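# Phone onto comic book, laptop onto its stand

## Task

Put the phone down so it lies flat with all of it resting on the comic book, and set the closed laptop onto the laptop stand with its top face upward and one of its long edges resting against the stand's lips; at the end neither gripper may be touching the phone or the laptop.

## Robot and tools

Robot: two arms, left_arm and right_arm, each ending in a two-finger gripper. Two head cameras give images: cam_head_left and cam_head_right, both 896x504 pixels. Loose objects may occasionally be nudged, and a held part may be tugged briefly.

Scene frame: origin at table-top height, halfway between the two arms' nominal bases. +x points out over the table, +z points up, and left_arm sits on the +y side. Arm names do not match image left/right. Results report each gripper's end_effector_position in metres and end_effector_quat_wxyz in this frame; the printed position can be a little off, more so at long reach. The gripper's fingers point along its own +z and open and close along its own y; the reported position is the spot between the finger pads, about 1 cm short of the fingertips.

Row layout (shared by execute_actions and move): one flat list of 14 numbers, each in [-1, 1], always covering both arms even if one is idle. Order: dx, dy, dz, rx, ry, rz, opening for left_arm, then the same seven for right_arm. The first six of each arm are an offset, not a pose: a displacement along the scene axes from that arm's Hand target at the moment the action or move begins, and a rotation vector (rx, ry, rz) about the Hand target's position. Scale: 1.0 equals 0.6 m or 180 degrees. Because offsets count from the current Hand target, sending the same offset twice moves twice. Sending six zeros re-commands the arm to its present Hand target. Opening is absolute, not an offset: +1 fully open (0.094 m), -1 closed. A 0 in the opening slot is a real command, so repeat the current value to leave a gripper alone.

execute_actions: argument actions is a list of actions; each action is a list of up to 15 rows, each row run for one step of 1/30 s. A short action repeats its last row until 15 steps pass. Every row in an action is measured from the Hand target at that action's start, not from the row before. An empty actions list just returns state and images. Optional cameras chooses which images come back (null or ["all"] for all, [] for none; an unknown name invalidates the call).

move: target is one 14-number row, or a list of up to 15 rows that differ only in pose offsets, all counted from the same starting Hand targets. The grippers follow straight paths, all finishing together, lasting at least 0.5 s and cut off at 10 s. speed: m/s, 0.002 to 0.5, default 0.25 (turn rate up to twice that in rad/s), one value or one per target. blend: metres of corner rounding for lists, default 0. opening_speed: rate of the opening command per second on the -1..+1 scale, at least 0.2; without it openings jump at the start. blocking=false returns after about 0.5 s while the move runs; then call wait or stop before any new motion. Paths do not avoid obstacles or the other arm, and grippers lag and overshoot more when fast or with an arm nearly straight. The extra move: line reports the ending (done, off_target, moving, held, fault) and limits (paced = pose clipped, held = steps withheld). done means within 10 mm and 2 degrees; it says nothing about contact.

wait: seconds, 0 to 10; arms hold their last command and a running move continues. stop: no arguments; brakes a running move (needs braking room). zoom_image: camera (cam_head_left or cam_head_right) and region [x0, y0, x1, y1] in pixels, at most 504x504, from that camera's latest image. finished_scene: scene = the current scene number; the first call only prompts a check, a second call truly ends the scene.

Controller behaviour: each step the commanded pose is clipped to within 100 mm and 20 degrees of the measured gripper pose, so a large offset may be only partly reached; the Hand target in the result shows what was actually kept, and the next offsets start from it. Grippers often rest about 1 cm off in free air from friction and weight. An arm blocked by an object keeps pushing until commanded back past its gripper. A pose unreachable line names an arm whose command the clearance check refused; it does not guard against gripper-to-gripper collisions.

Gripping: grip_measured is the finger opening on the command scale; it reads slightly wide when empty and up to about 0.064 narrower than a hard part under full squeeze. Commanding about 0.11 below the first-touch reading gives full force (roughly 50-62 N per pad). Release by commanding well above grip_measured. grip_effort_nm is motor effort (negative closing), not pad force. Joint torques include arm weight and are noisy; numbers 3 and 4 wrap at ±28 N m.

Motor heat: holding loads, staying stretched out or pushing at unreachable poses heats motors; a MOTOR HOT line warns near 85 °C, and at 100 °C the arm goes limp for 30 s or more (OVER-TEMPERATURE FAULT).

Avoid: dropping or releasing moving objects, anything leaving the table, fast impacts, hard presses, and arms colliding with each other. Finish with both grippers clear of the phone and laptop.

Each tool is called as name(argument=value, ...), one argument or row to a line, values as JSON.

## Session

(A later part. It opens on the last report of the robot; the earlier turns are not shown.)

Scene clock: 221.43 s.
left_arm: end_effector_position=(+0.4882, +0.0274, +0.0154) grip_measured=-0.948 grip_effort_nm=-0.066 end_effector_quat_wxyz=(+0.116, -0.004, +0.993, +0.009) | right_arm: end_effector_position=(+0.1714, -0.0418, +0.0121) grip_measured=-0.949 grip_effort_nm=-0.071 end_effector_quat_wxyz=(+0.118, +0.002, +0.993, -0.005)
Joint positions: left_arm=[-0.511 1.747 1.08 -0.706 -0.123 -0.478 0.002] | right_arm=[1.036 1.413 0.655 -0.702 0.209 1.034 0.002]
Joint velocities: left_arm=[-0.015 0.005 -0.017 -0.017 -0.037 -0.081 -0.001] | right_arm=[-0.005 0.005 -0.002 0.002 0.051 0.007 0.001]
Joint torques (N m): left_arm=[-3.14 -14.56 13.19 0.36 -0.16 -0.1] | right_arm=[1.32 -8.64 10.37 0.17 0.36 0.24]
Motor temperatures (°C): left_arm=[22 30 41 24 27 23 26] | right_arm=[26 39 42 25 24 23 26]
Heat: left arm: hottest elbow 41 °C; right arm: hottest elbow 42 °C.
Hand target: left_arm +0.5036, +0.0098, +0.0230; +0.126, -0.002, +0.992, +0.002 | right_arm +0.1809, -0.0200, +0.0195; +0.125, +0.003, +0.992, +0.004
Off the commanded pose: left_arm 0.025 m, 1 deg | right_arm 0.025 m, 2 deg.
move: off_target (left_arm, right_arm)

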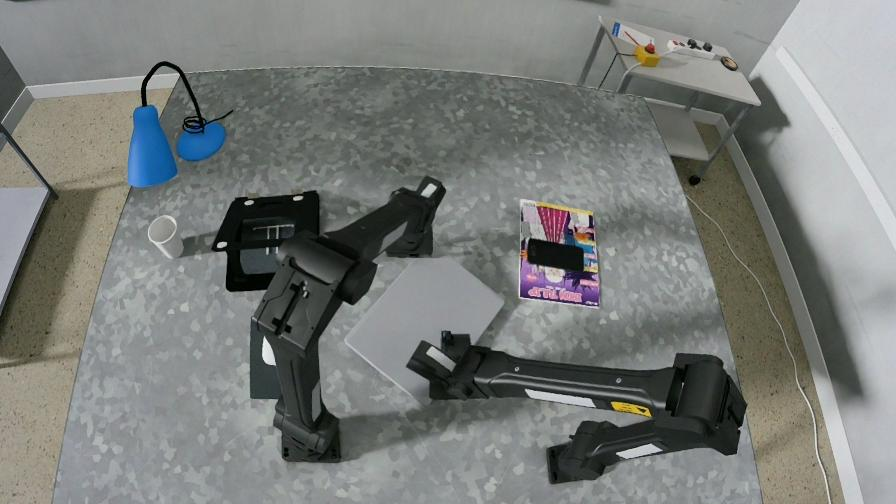

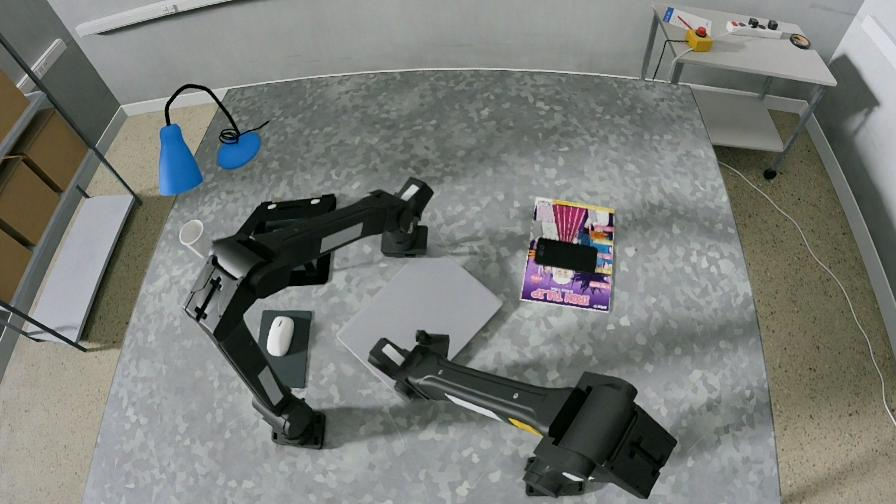

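move(
  target=[
    [-0.006,-0.117,0.008,0,0,0,-0.95, -0.027,0.083,0.01,0,0,0,-0.95],
    [-0.031,-0.19,0.008,0,0,0,-0.95, -0.027,0.165,0.01,0,0,0,-0.95],
  ],
  speed=0.07,
  blend=0.03,
)

zoom_image(
  camera="cam_head_left",
  region=[300, 160, 560, 420],
)

zoom_image(
  camera="cam_head_right",
  region=[300, 160, 560, 420],
)

Scene clock: 231.53 s.
left_arm: end_effector_position=(+0.4680, -0.0841, +0.0153) grip_measured=-0.948 grip_effort_nm=-0.061 end_effector_quat_wxyz=(+0.112, -0.001, +0.994, +0.013) | right_arm: end_effector_position=(+0.1540, +0.0537, +0.0155) grip_measured=-0.949 grip_effort_nm=-0.066 end_effector_quat_wxyz=(+0.114, -0.003, +0.993, -0.010)
Joint positions: left_arm=[-0.723 1.853 1.242 -0.802 -0.162 -0.682 0.002] | right_arm=[1.195 1.604 0.89 -0.792 0.22 1.187 0.002]
Joint velocities: left_arm=[-0.015 0.015 0.002 -0.017 0.007 -0.037 -0.001] | right_arm=[-0.005 0.005 -0.002 -0.012 0.051 -0.007 -0.001]
Joint torques (N m): left_arm=[-2.55 -17.85 14.06 0.21 -0.28 -0.08] | right_arm=[0.56 -12.57 11.12 0.13 0.59 0.24]
Motor temperatures (°C): left_arm=[22 29 42 24 27 23 26] | right_arm=[26 39 43 25 24 23 25]
Heat: left arm: hottest elbow 42 °C; right arm: hottest elbow 43 °C.
Hand target: left_arm +0.4836, -0.1042, +0.0279; +0.127, -0.002, +0.992, +0.002 | right_arm +0.1656, +0.0790, +0.0239; +0.124, +0.003, +0.992, +0.003
Off the commanded pose: left_arm 0.029 m, 2 deg | right_arm 0.029 m, 2 deg.
move: off_target (left_arm, right_arm); blend cut to 0.0246 m at target 1

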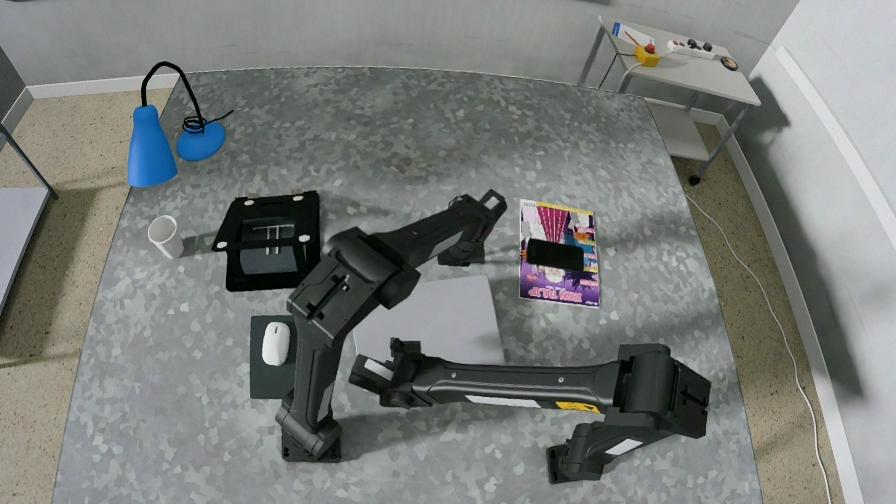

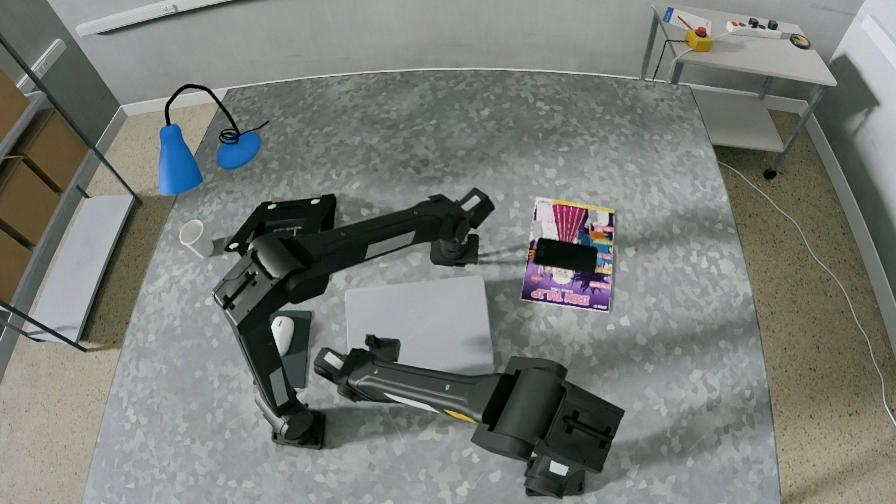

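Scaled by 1.938.

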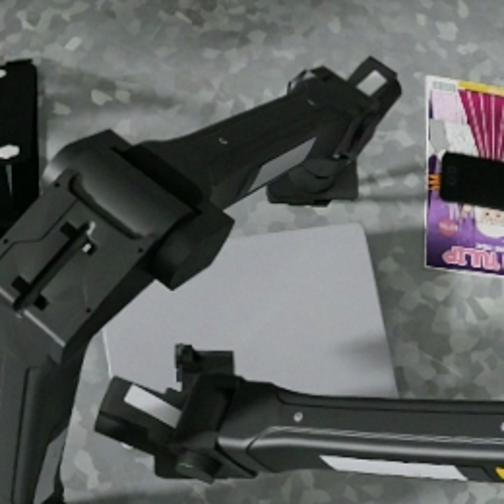

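Scaled by 1.938.

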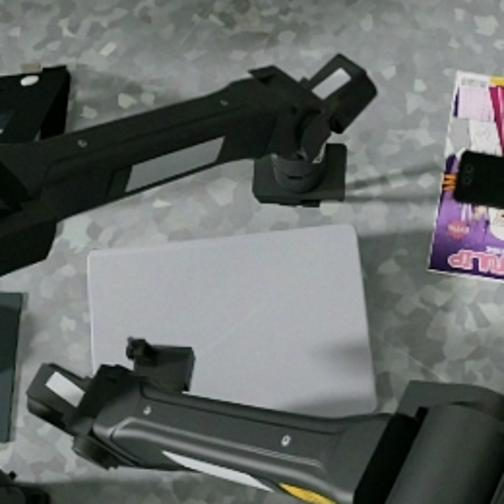

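move(
  target=[-0.072,0.0,-0.01,0,0,0,-0.95, 0.055,0.0,-0.005,0,0,0,-0.95],
  speed=0.06,
)

zoom_image(
  camera="cam_head_right",
  region=[300, 160, 560, 420],
)

Scene clock: 245.80 s.
left_arm: end_effector_position=(+0.4492, -0.0982, +0.0155) grip_measured=-0.948 grip_effort_nm=-0.066 end_effector_quat_wxyz=(+0.121, -0.007, +0.993, +0.007) | right_arm: end_effector_position=(+0.1692, +0.0615, +0.0166) grip_measured=-0.949 grip_effort_nm=-0.071 end_effector_quat_wxyz=(+0.109, -0.016, +0.994, -0.007)
Joint positions: left_arm=[-0.769 1.835 1.211 -0.777 -0.174 -0.739 0.002] | right_arm=[1.162 1.626 0.924 -0.792 0.205 1.128 0.002]
Joint velocities: left_arm=[0.005 -0.015 0.002 -0.012 -0.022 -0.022 0] | right_arm=[-0.015 -0.015 -0.012 -0.017 -0.007 -0.007 -0.001]
Joint torques (N m): left_arm=[-3.14 -20.01 7.1 0.83 -0.24 -0.03] | right_arm=[-2.26 -12.63 10.84 0.69 0.88 0.13]
Motor temperatures (°C): left_arm=[22 29 44 24 27 23 26] | right_arm=[26 39 46 25 24 23 25]
Heat: left arm: hottest elbow 44 °C; right arm: hottest elbow 46 °C.
Hand target: left_arm +0.4405, -0.1035, +0.0224; +0.127, -0.002, +0.992, +0.001 | right_arm +0.1987, +0.0787, +0.0212; +0.125, +0.003, +0.992, +0.003
Off the commanded pose: left_arm 0.012 m, 1 deg | right_arm 0.034 m, 3 deg.
move: off_target (left_arm, right_arm)

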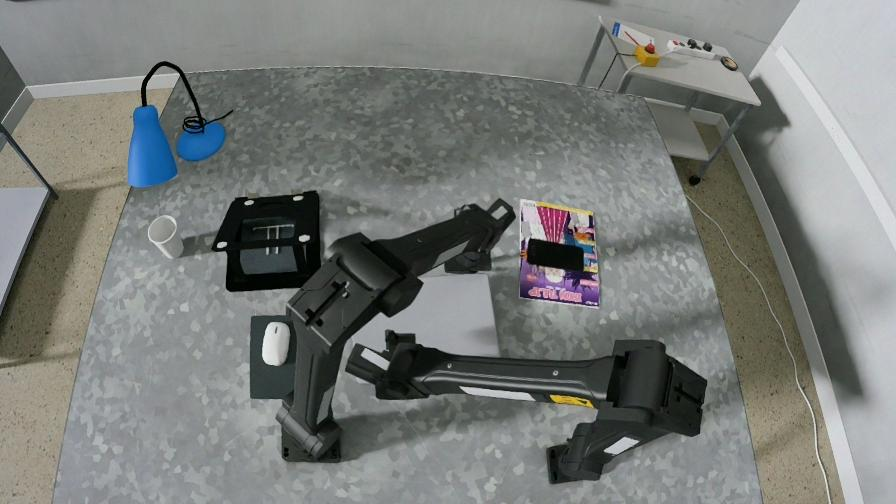

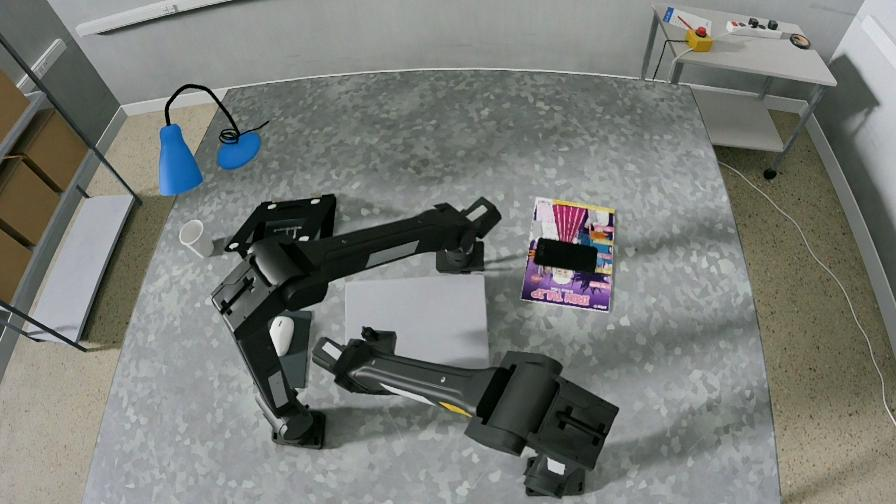

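Scaled by 1.938.

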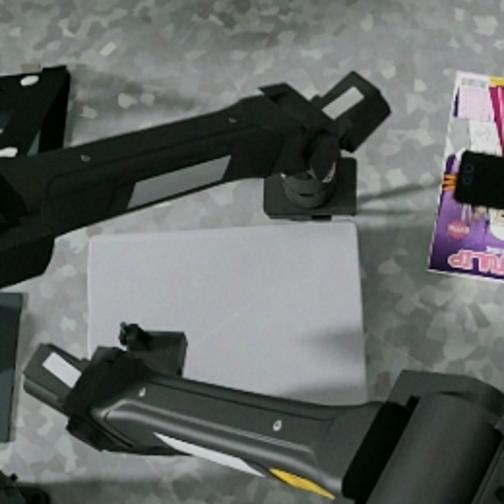

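move(
  target=[
    [0.03,0,0.23,0,0,0,-0.95, -0.05,0,0.005,0,0,0,-0.95],
    [-0.175,0.44,0.21,0,0,0,-0.95, -0.05,0,0.005,0,0,0,-0.95],
    [-0.175,0.44,0.02,0,0,0,-0.95, -0.05,0,0.005,0,0,0,-0.95],
  ],
  speed=0.15,
  blend=0.03,
)

zoom_image(
  camera="cam_head_left",
  region=[300, 200, 560, 420],
)

zoom_image(
  camera="cam_head_right",
  region=[300, 200, 560, 420],
)

Scene clock: 287.33 s.
left_arm: end_effector_position=(+0.3372, +0.1609, +0.0407) grip_measured=-0.948 grip_effort_nm=-0.061 end_effector_quat_wxyz=(+0.126, -0.004, +0.992, +0.005) | right_arm: end_effector_position=(+0.1665, +0.0633, +0.0174) grip_measured=-0.949 grip_effort_nm=-0.066 end_effector_quat_wxyz=(+0.119, +0.003, +0.993, -0.008)
Joint positions: left_arm=[-0.336 1.212 0.566 -0.688 -0.086 -0.304 0.002] | right_arm=[1.179 1.626 0.924 -0.792 0.228 1.181 0.002]
Joint velocities: left_arm=[0.005 0.005 -0.002 -0.012 -0.051 0.022 0] | right_arm=[0.015 -0.005 -0.002 -0.002 -0.007 0.051 0]
Joint torques (N m): left_arm=[-1.38 -7.3 8.05 1.47 0.15 0.13] | right_arm=[1.2 -14.45 9.05 0.16 0.32 0.22]
Motor temperatures (°C): left_arm=[22 29 40 24 27 23 26] | right_arm=[26 39 49 25 25 23 25]
Heat: left arm: hottest elbow 40 °C; right arm: hottest elbow 49 °C.
Hand target: left_arm +0.3387, +0.1624, +0.0359; +0.126, -0.002, +0.992, +0.003 | right_arm +0.1686, +0.0790, +0.0239; +0.125, +0.003, +0.992, +0.003
Off the commanded pose: left_arm 0.006 m, 0 deg | right_arm 0.017 m, 1 deg.
move: off_target (right_arm)

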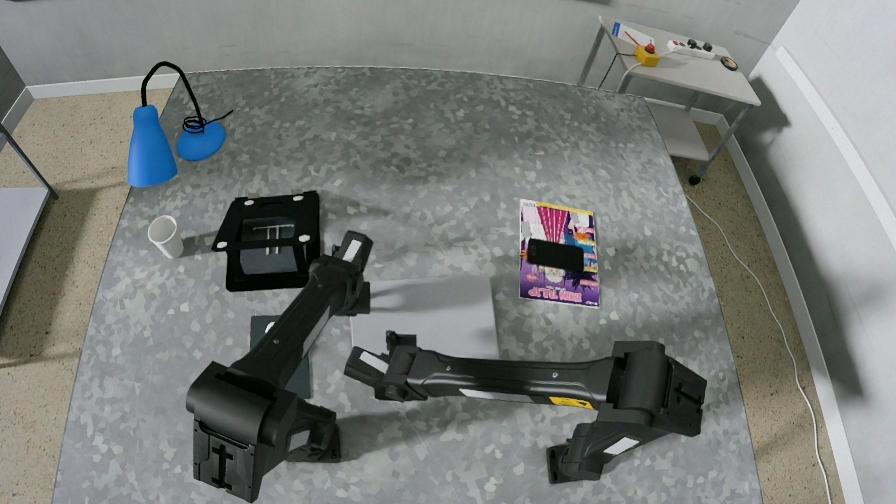

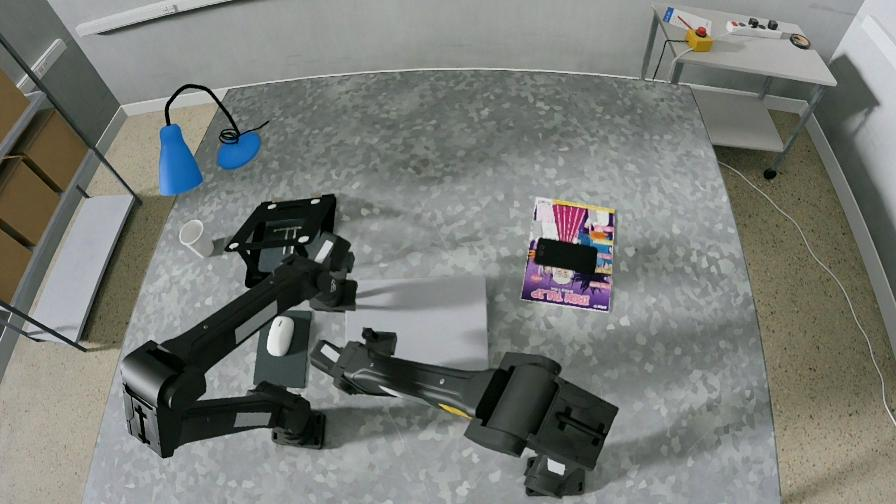

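Scaled by 1.938.

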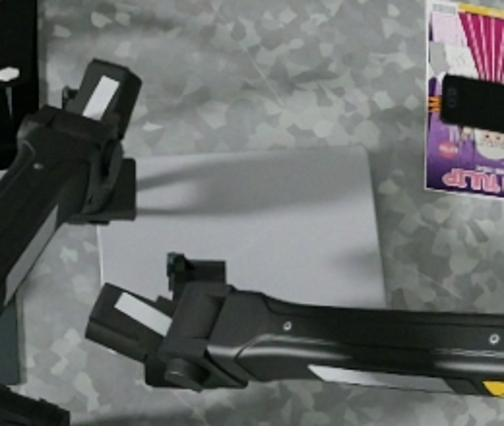

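Scaled by 1.938.

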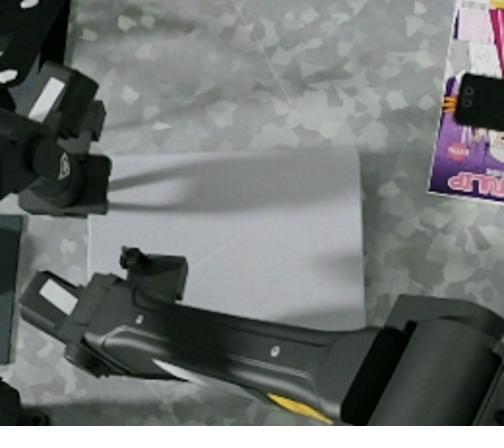

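execute_actions(
  actions=[],
)

Scene clock: 299.77 s.
left_arm: end_effector_position=(+0.3372, +0.1609, +0.0407) grip_measured=-0.948 grip_effort_nm=-0.061 end_effector_quat_wxyz=(+0.126, -0.004, +0.992, +0.005) | right_arm: end_effector_position=(+0.1665, +0.0633, +0.0174) grip_measured=-0.949 grip_effort_nm=-0.071 end_effector_quat_wxyz=(+0.119, +0.003, +0.993, -0.008)
Joint positions: left_arm=[-0.336 1.212 0.566 -0.688 -0.086 -0.304 0.002] | right_arm=[1.179 1.626 0.924 -0.792 0.228 1.181 0.002]
Joint velocities: left_arm=[-0.005 -0.015 -0.007 -0.017 -0.037 -0.007 -0.001] | right_arm=[-0.024 -0.015 -0.022 -0.017 -0.022 0.037 0.001]
Joint torques (N m): left_arm=[-0.67 -6.24 8.06 1.32 0.14 0.13] | right_arm=[1.32 -14.56 9.11 0.17 0.31 0.23]
Motor temperatures (°C): left_arm=[22 29 40 24 27 23 26] | right_arm=[26 39 48 25 25 23 25]
Heat: left arm: hottest elbow 40 °C; right arm: hottest elbow 48 °C.
Hand target: left_arm +0.3387, +0.1624, +0.0359; +0.126, -0.002, +0.992, +0.003 | right_arm +0.1686, +0.0790, +0.0239; +0.125, +0.003, +0.992, +0.003
Tool commands: left_gripper/opening=-0.95 right_gripper/opening=-0.95
Off the commanded pose: left_arm 0.006 m, 0 deg | right_arm 0.017 m, 1 deg.

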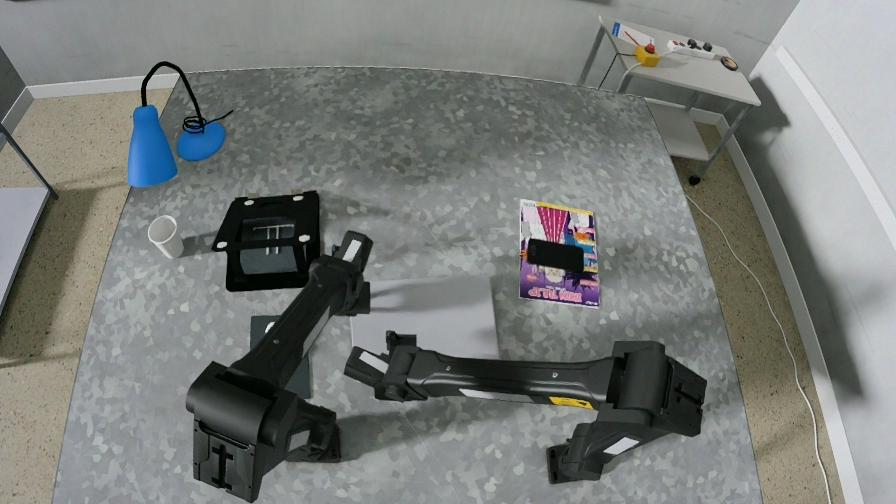

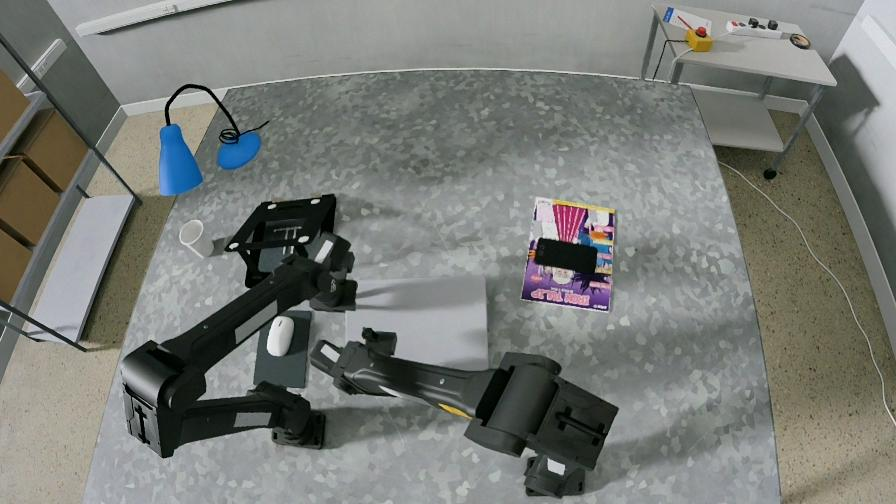

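move(
  target=[
    [0,0,0,0,0,0,-0.95,-0.031,-0.098,0.227,0,0,0,-0.95],
    [0,0,0,0,0,0,-0.95,0.2,-0.582,0.227,0.345,0.0407,-0.005,-0.95],
    [0,0,0,0,0,0,-0.95,0.36,-0.598,0.1,0.345,0.0407,-0.005,-0.95],
  ],
  blend=0.04,
  speed=0.25,
)

Scene clock: 312.03 s.
left_arm: end_effector_position=(+0.3372, +0.1609, +0.0407) grip_measured=-0.948 grip_effort_nm=-0.061 end_effector_quat_wxyz=(+0.126, -0.004, +0.992, +0.005) | right_arm: end_effector_position=(+0.3648, -0.2835, +0.0895) grip_measured=-0.949 grip_effort_nm=-0.066 end_effector_quat_wxyz=(+0.053, +0.080, +0.850, +0.518)
Joint positions: left_arm=[-0.336 1.212 0.566 -0.688 -0.086 -0.304 0.002] | right_arm=[-0.327 1.659 0.904 -1.055 -1.079 -0.279 0.002]
Joint velocities: left_arm=[-0.015 -0.015 -0.007 0.002 -0.022 -0.022 0] | right_arm=[-0.005 -0.005 -0.022 -0.007 0.022 0.037 -0.001]
Joint torques (N m): left_arm=[-0.44 -7.12 7.94 1.52 0.11 0.08] | right_arm=[1.44 -12.86 9.13 0.18 -0.6 0.19]
Motor temperatures (°C): left_arm=[22 29 39 24 27 23 26] | right_arm=[26 39 47 25 24 23 25]
Heat: left arm: hottest elbow 39 °C; right arm: hottest elbow 47 °C.
Hand target: left_arm +0.3387, +0.1623, +0.0359; +0.126, -0.002, +0.992, +0.003 | right_arm +0.3827, -0.2843, +0.0901; +0.059, +0.072, +0.851, +0.516
Off the commanded pose: left_arm 0.005 m, 0 deg | right_arm 0.021 m, 1 deg.
move: off_target (right_arm)

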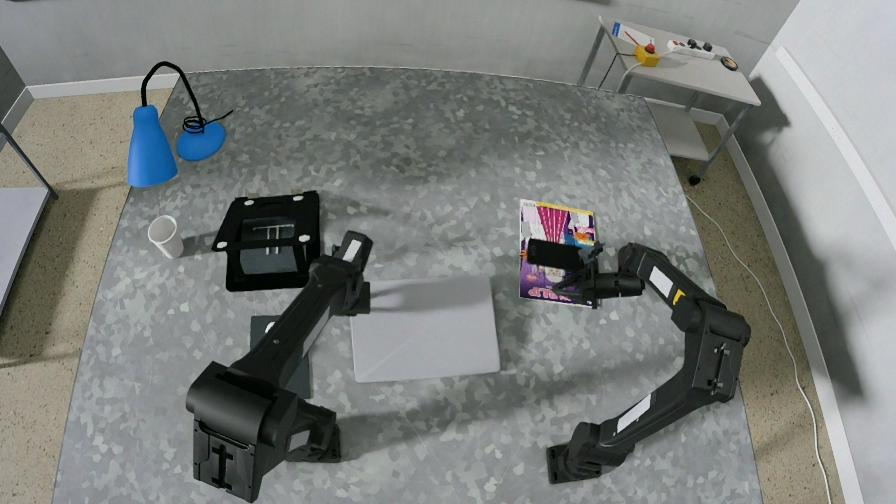

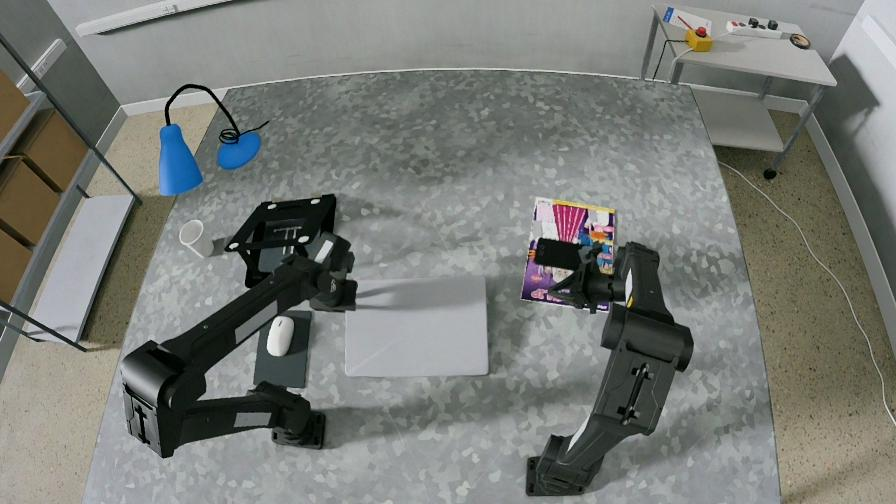

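move(
  target=[
    [0,0,0,0,0,0,-0.95,0.017,0.117,-0.02,0,0,0,-0.25],
    [0,0,0,0,0,0,-0.95,0.017,0.125,-0.1,0,0,0,-0.25],
  ],
  blend=0.01,
  speed=0.15,
)

zoom_image(
  camera="cam_head_left",
  region=[440, 220, 640, 332],
)

zoom_image(
  camera="cam_head_right",
  region=[440, 220, 640, 332],
)

Scene clock: 323.13 s.
left_arm: end_effector_position=(+0.3372, +0.1609, +0.0407) grip_measured=-0.948 grip_effort_nm=-0.061 end_effector_quat_wxyz=(+0.126, -0.004, +0.992, +0.005) | right_arm: end_effector_position=(+0.3966, -0.2154, +0.0419) grip_measured=-0.251 grip_effort_nm=0.061 end_effector_quat_wxyz=(+0.071, +0.066, +0.851, +0.517)
Joint positions: left_arm=[-0.336 1.212 0.566 -0.688 -0.086 -0.304 0.002] | right_arm=[-0.139 1.729 0.824 -0.51 -1.091 0.116 0.035]
Joint velocities: left_arm=[0.005 -0.024 -0.002 -0.002 -0.037 0.022 0] | right_arm=[0.005 -0.024 0.012 0.007 -0.022 0.037 0.001]
Joint torques (N m): left_arm=[-0.91 -7 7.99 1.61 0.08 0.1] | right_arm=[1.44 -13.57 4.9 0.9 -0.47 0.11]
Motor temperatures (°C): left_arm=[22 28 39 24 27 23 26] | right_arm=[26 39 46 25 25 23 25]
Heat: left arm: hottest elbow 39 °C; right arm: hottest elbow 46 °C.
Hand target: left_arm +0.3387, +0.1623, +0.0359; +0.126, -0.002, +0.992, +0.003 | right_arm +0.3907, -0.2093, +0.0296; +0.056, +0.070, +0.851, +0.517
Off the commanded pose: left_arm 0.005 m, 0 deg | right_arm 0.014 m, 2 deg.
move: off_target (right_arm)

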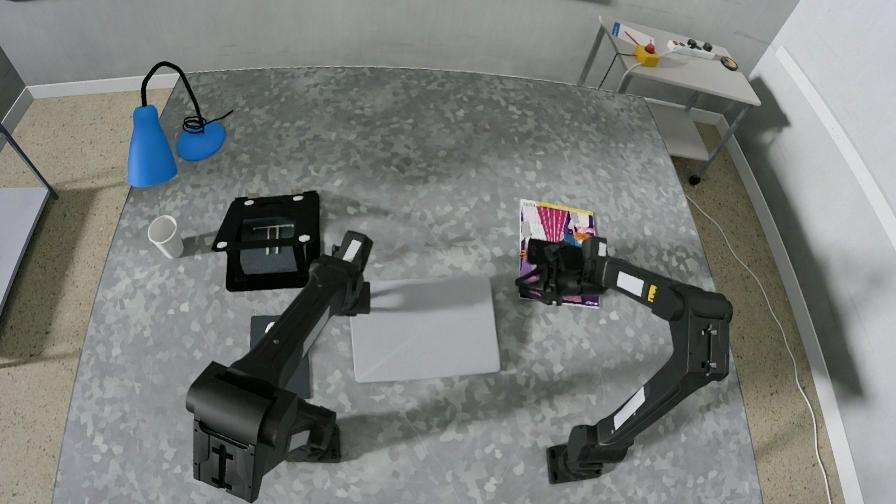

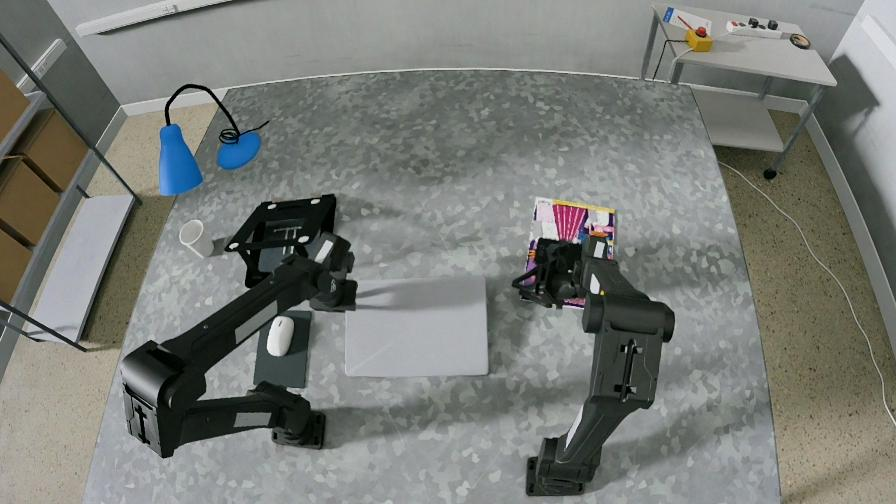

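Scaled by 2.520.

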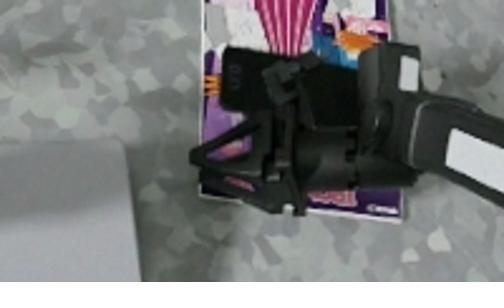

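Scaled by 2.520.

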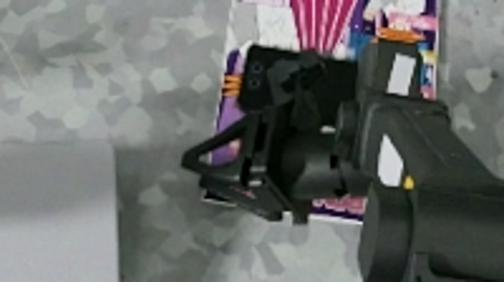

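move(
  target=[
    [0,0,0,0,0,0,-0.95,-0.01,0.04,-0.005,0,0,0,-0.25],
    [0,0,0,0,0,0,-0.95,-0.01,0.045,-0.03,0,0,0,-0.25],
  ],
  speed=0.08,
)

zoom_image(
  camera="cam_head_left",
  region=[440, 220, 640, 332],
)

zoom_image(
  camera="cam_head_right",
  region=[440, 220, 640, 332],
)

Scene clock: 329.90 s.
left_arm: end_effector_position=(+0.3372, +0.1609, +0.0407) grip_measured=-0.948 grip_effort_nm=-0.066 end_effector_quat_wxyz=(+0.126, -0.004, +0.992, +0.005) | right_arm: end_effector_position=(+0.3926, -0.1871, +0.0275) grip_measured=-0.251 grip_effort_nm=0.066 end_effector_quat_wxyz=(+0.074, +0.062, +0.850, +0.518)
Joint positions: left_arm=[-0.336 1.212 0.566 -0.688 -0.086 -0.304 0.002] | right_arm=[-0.069 1.742 0.77 -0.312 -1.079 0.254 0.035]
Joint velocities: left_arm=[0.005 0.005 -0.012 0.012 -0.022 -0.037 -0.001] | right_arm=[0.005 0.024 -0.022 0.012 -0.051 0.007 0]
Joint torques (N m): left_arm=[-0.44 -6.89 7.95 1.37 0.11 0.12] | right_arm=[1.26 -12.86 4.33 1.05 -0.42 0.18]
Motor temperatures (°C): left_arm=[22 28 39 24 27 23 26] | right_arm=[26 39 45 25 25 23 25]
Heat: left arm: hottest elbow 39 °C; right arm: hottest elbow 45 °C.
Hand target: left_arm +0.3387, +0.1623, +0.0359; +0.126, -0.002, +0.992, +0.003 | right_arm +0.3844, -0.1825, +0.0117; +0.056, +0.070, +0.851, +0.517
Off the commanded pose: left_arm 0.005 m, 0 deg | right_arm 0.018 m, 2 deg.
move: off_target (right_arm)

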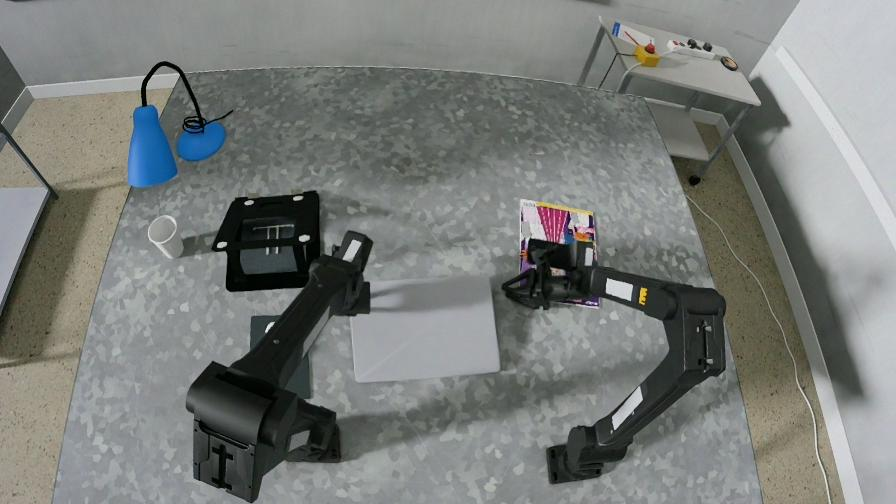

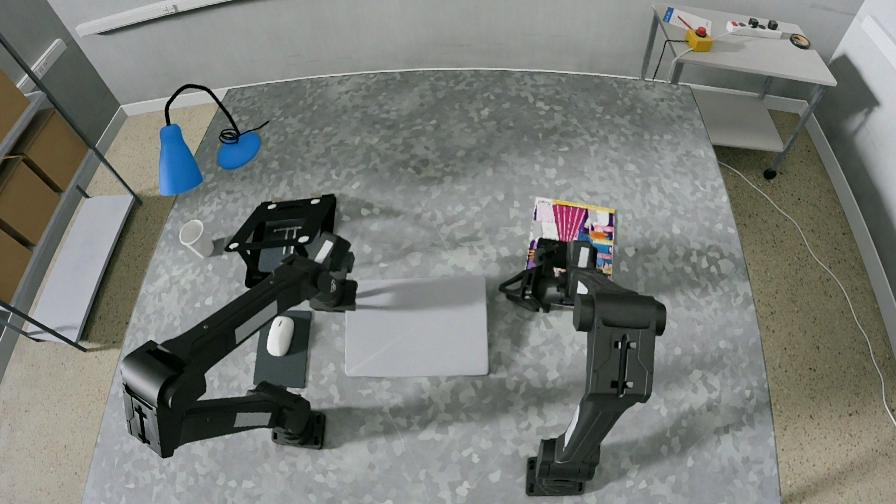

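Scaled by 2.520.

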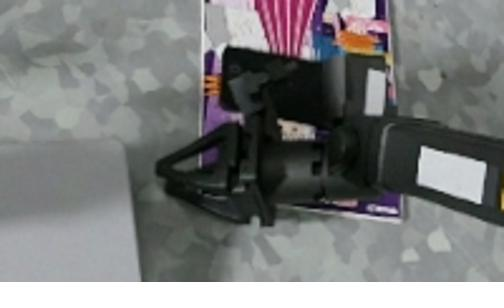

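Scaled by 2.520.

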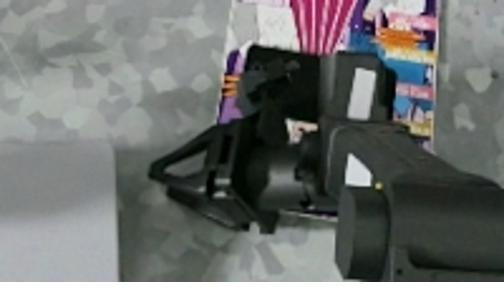

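move(
  target=[0,0,0,0,0,0,-0.95,0.0,0.085,0.0,0,0,0,-0.25],
  speed=0.06,
)

zoom_image(
  camera="cam_head_left",
  region=[440, 220, 640, 332],
)

zoom_image(
  camera="cam_head_right",
  region=[440, 220, 640, 332],
)

Scene clock: 334.27 s.
left_arm: end_effector_position=(+0.3362, +0.1633, +0.0393) grip_measured=-0.948 grip_effort_nm=-0.051 end_effector_quat_wxyz=(+0.124, -0.006, +0.992, +0.007) | right_arm: end_effector_position=(+0.4011, -0.1513, +0.0268) grip_measured=-0.251 grip_effort_nm=0.066 end_effector_quat_wxyz=(+0.080, +0.077, +0.848, +0.519)
Joint positions: left_arm=[-0.331 1.212 0.563 -0.688 -0.088 -0.304 0.002] | right_arm=[0.025 1.742 0.736 -0.07 -1.036 0.497 0.035]
Joint velocities: left_arm=[-0.005 0.005 -0.002 -0.007 -0.022 -0.095 -0.001] | right_arm=[-0.005 -0.015 -0.012 -0.002 -0.051 -0.11 -0.001]
Joint torques (N m): left_arm=[-1.38 -6.95 8.29 1.46 0.22 0.1] | right_arm=[3.84 -13.63 3.85 1.06 -0.22 0.11]
Motor temperatures (°C): left_arm=[22 28 39 24 27 23 26] | right_arm=[26 39 44 25 25 23 25]
Heat: left arm: hottest elbow 39 °C; right arm: hottest elbow 44 °C.
Hand target: left_arm +0.3387, +0.1623, +0.0358; +0.126, -0.002, +0.992, +0.003 | right_arm +0.3842, -0.1313, +0.0112; +0.055, +0.069, +0.852, +0.517
Off the commanded pose: left_arm 0.004 m, 1 deg | right_arm 0.030 m, 3 deg.
move: off_target (right_arm)

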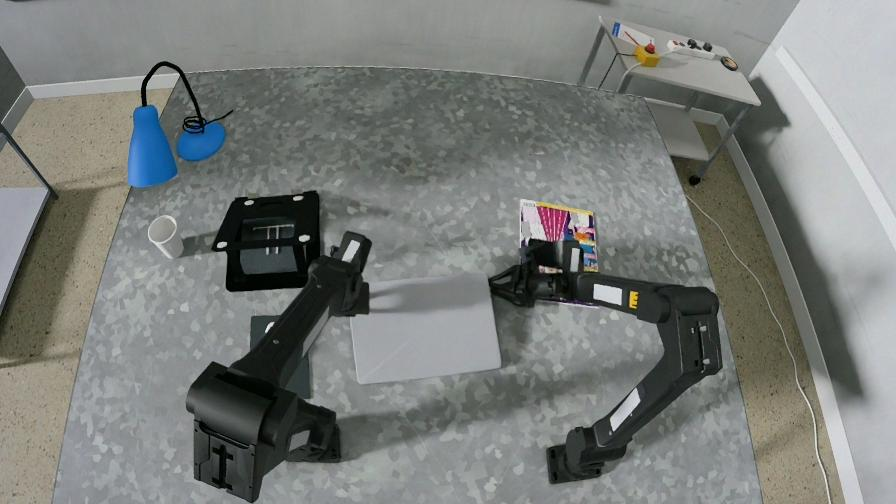

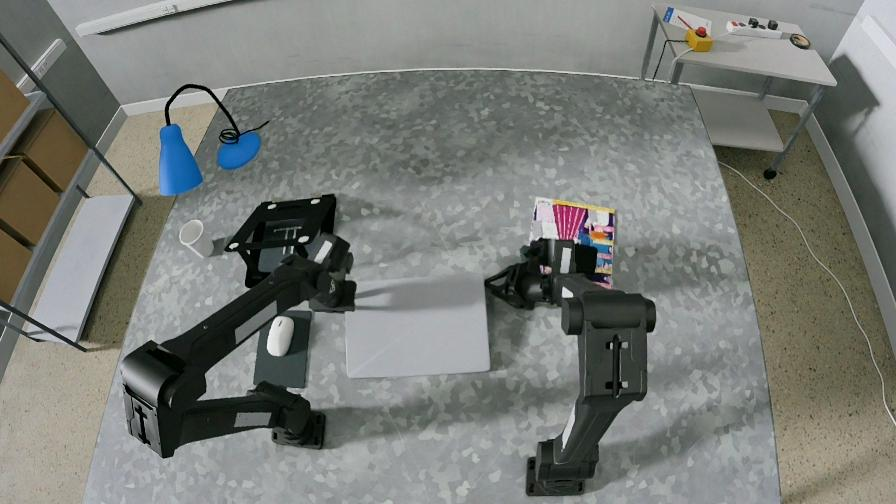

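Scaled by 2.520.

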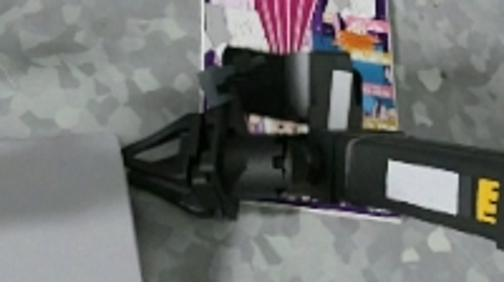

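Scaled by 2.520.

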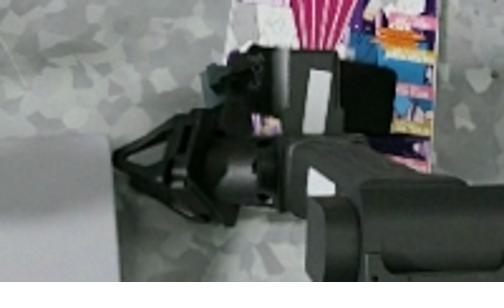

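move(
  target=[
    [0,0,0,0,0,0,-0.95,-0.03,-0.075,0.01,0,0,0,-0.25],
    [0,0,0,0,0,0,-0.95,-0.06,-0.04,-0.005,0,0,0,-0.25],
    [0,0,0,0,0,0,-0.95,-0.065,0.03,-0.008,0,0,0,-0.25],
  ],
  speed=0.08,
  blend=0.01,
)

zoom_image(
  camera="cam_head_left",
  region=[440, 220, 640, 332],
)

zoom_image(
  camera="cam_head_right",
  region=[440, 220, 640, 332],
)

Scene clock: 343.03 s.
left_arm: end_effector_position=(+0.3377, +0.1689, +0.0388) grip_measured=-0.949 grip_effort_nm=-0.027 end_effector_quat_wxyz=(+0.127, -0.012, +0.992, +0.013) | right_arm: end_effector_position=(+0.3742, -0.1485, +0.0261) grip_measured=-0.251 grip_effort_nm=0.066 end_effector_quat_wxyz=(+0.099, +0.091, +0.847, +0.514)
Joint positions: left_arm=[-0.319 1.213 0.56 -0.682 -0.1 -0.303 0.002] | right_arm=[0.042 1.682 0.619 0.081 -0.996 0.587 0.035]
Joint velocities: left_arm=[-0.015 0.015 0.002 0.002 0.007 0.007 0] | right_arm=[-0.015 -0.015 0.002 0.002 -0.022 -0.022 0]
Joint torques (N m): left_arm=[-2.43 -7.59 8.72 1.09 0.69 0.07] | right_arm=[6.3 -11.46 3.14 1.05 -0.64 0.08]
Motor temperatures (°C): left_arm=[22 28 39 24 27 23 26] | right_arm=[26 39 43 25 25 23 25]
Heat: left arm: hottest elbow 39 °C; right arm: hottest elbow 43 °C.
Hand target: left_arm +0.3386, +0.1623, +0.0358; +0.126, -0.002, +0.992, +0.003 | right_arm +0.3449, -0.1129, +0.0069; +0.054, +0.069, +0.852, +0.516
Off the commanded pose: left_arm 0.007 m, 2 deg | right_arm 0.050 m, 6 deg.
move: off_target (right_arm)

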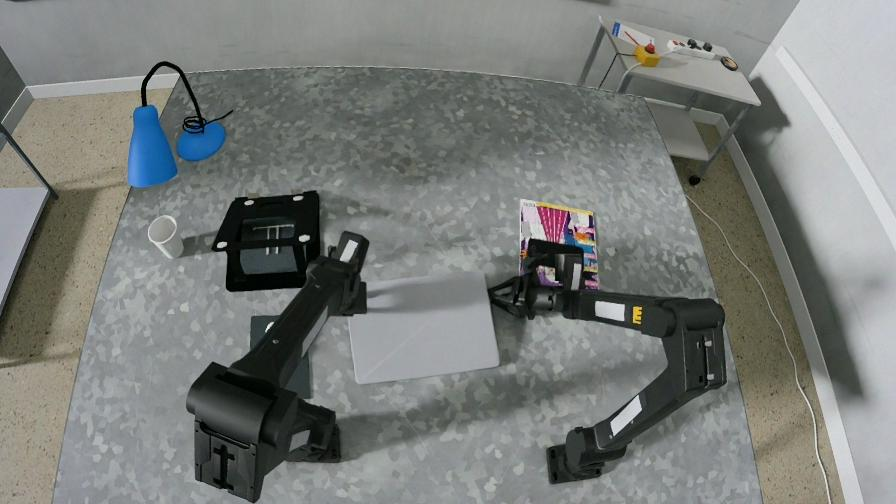

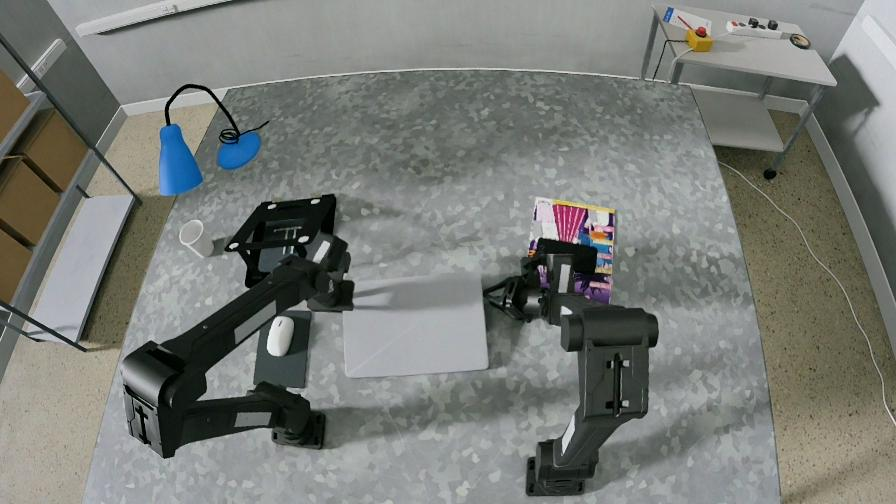

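Scaled by 2.520.

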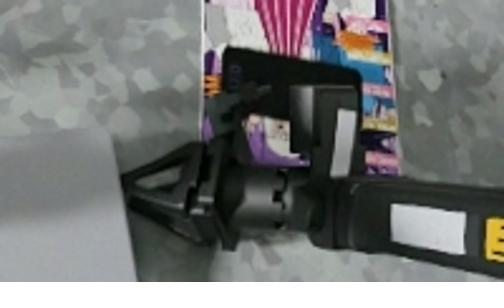

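Scaled by 2.520.

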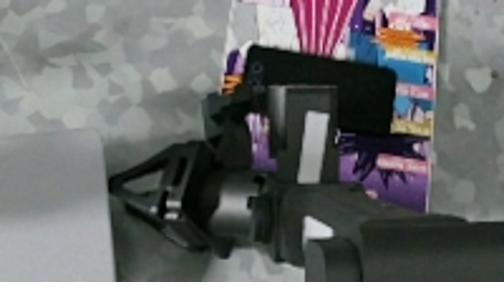

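zoom_image(
  camera="cam_head_left",
  region=[340, 340, 520, 400],
)

zoom_image(
  camera="cam_head_right",
  region=[460, 260, 560, 380],
)

Scaled by 2.800.

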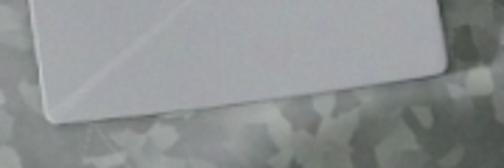

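Scaled by 4.200.

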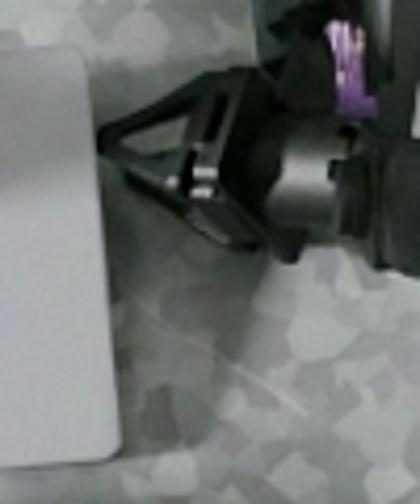

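move(
  target=[0,0,0,0,0,0,-0.95,0,0,0,0,0,0,-0.8],
  speed=0.08,
  opening_speed=0.4,
)

zoom_image(
  camera="cam_head_left",
  region=[440, 220, 640, 332],
)

zoom_image(
  camera="cam_head_right",
  region=[440, 220, 640, 332],
)

Scene clock: 379.93 s.
left_arm: end_effector_position=(+0.3379, +0.1686, +0.0388) grip_measured=-0.949 grip_effort_nm=-0.022 end_effector_quat_wxyz=(+0.127, -0.012, +0.992, +0.012) | right_arm: end_effector_position=(+0.3741, -0.1432, +0.0247) grip_measured=-0.798 grip_effort_nm=-0.056 end_effector_quat_wxyz=(+0.102, +0.085, +0.851, +0.509)
Joint positions: left_arm=[-0.319 1.213 0.56 -0.681 -0.099 -0.303 0.002] | right_arm=[0.059 1.682 0.619 0.089 -0.978 0.589 0.009]
Joint velocities: left_arm=[-0.015 -0.005 0.007 0.012 0.007 -0.007 0] | right_arm=[0.005 -0.005 -0.012 -0.007 -0.051 -0.007 0]
Joint torques (N m): left_arm=[-1.67 -6.77 8.46 1.44 0.62 0.15] | right_arm=[5.36 -11.28 3.22 0.95 -1.23 0.11]
Motor temperatures (°C): left_arm=[22 27 39 24 28 23 26] | right_arm=[26 39 39 25 25 23 25]
Heat: left arm: hottest elbow 39 °C; right arm: hottest shoulder 39 °C.
Hand target: left_arm +0.3386, +0.1622, +0.0358; +0.126, -0.002, +0.992, +0.003 | right_arm +0.3450, -0.1129, +0.0069; +0.054, +0.069, +0.852, +0.516
Off the commanded pose: left_arm 0.007 m, 2 deg | right_arm 0.046 m, 6 deg.
move: off_target (right_arm)

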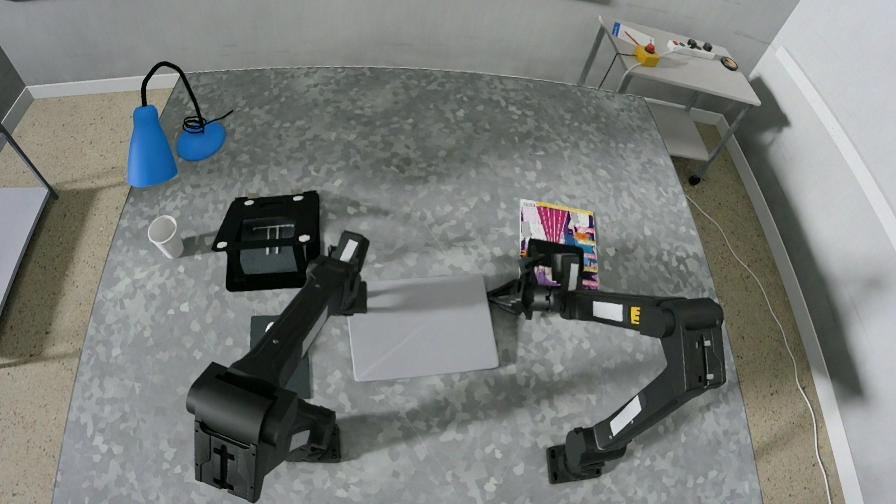

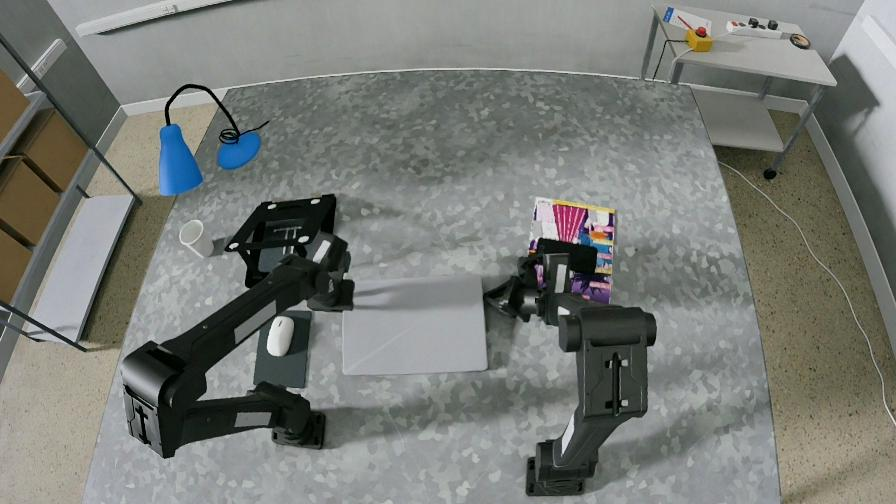

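Scaled by 2.520.

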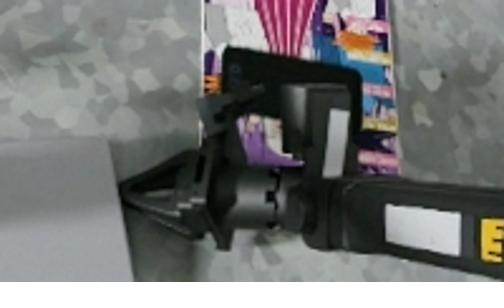

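Scaled by 2.520.

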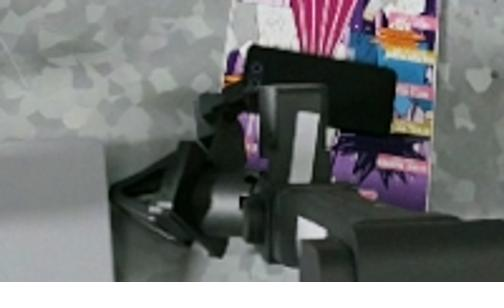

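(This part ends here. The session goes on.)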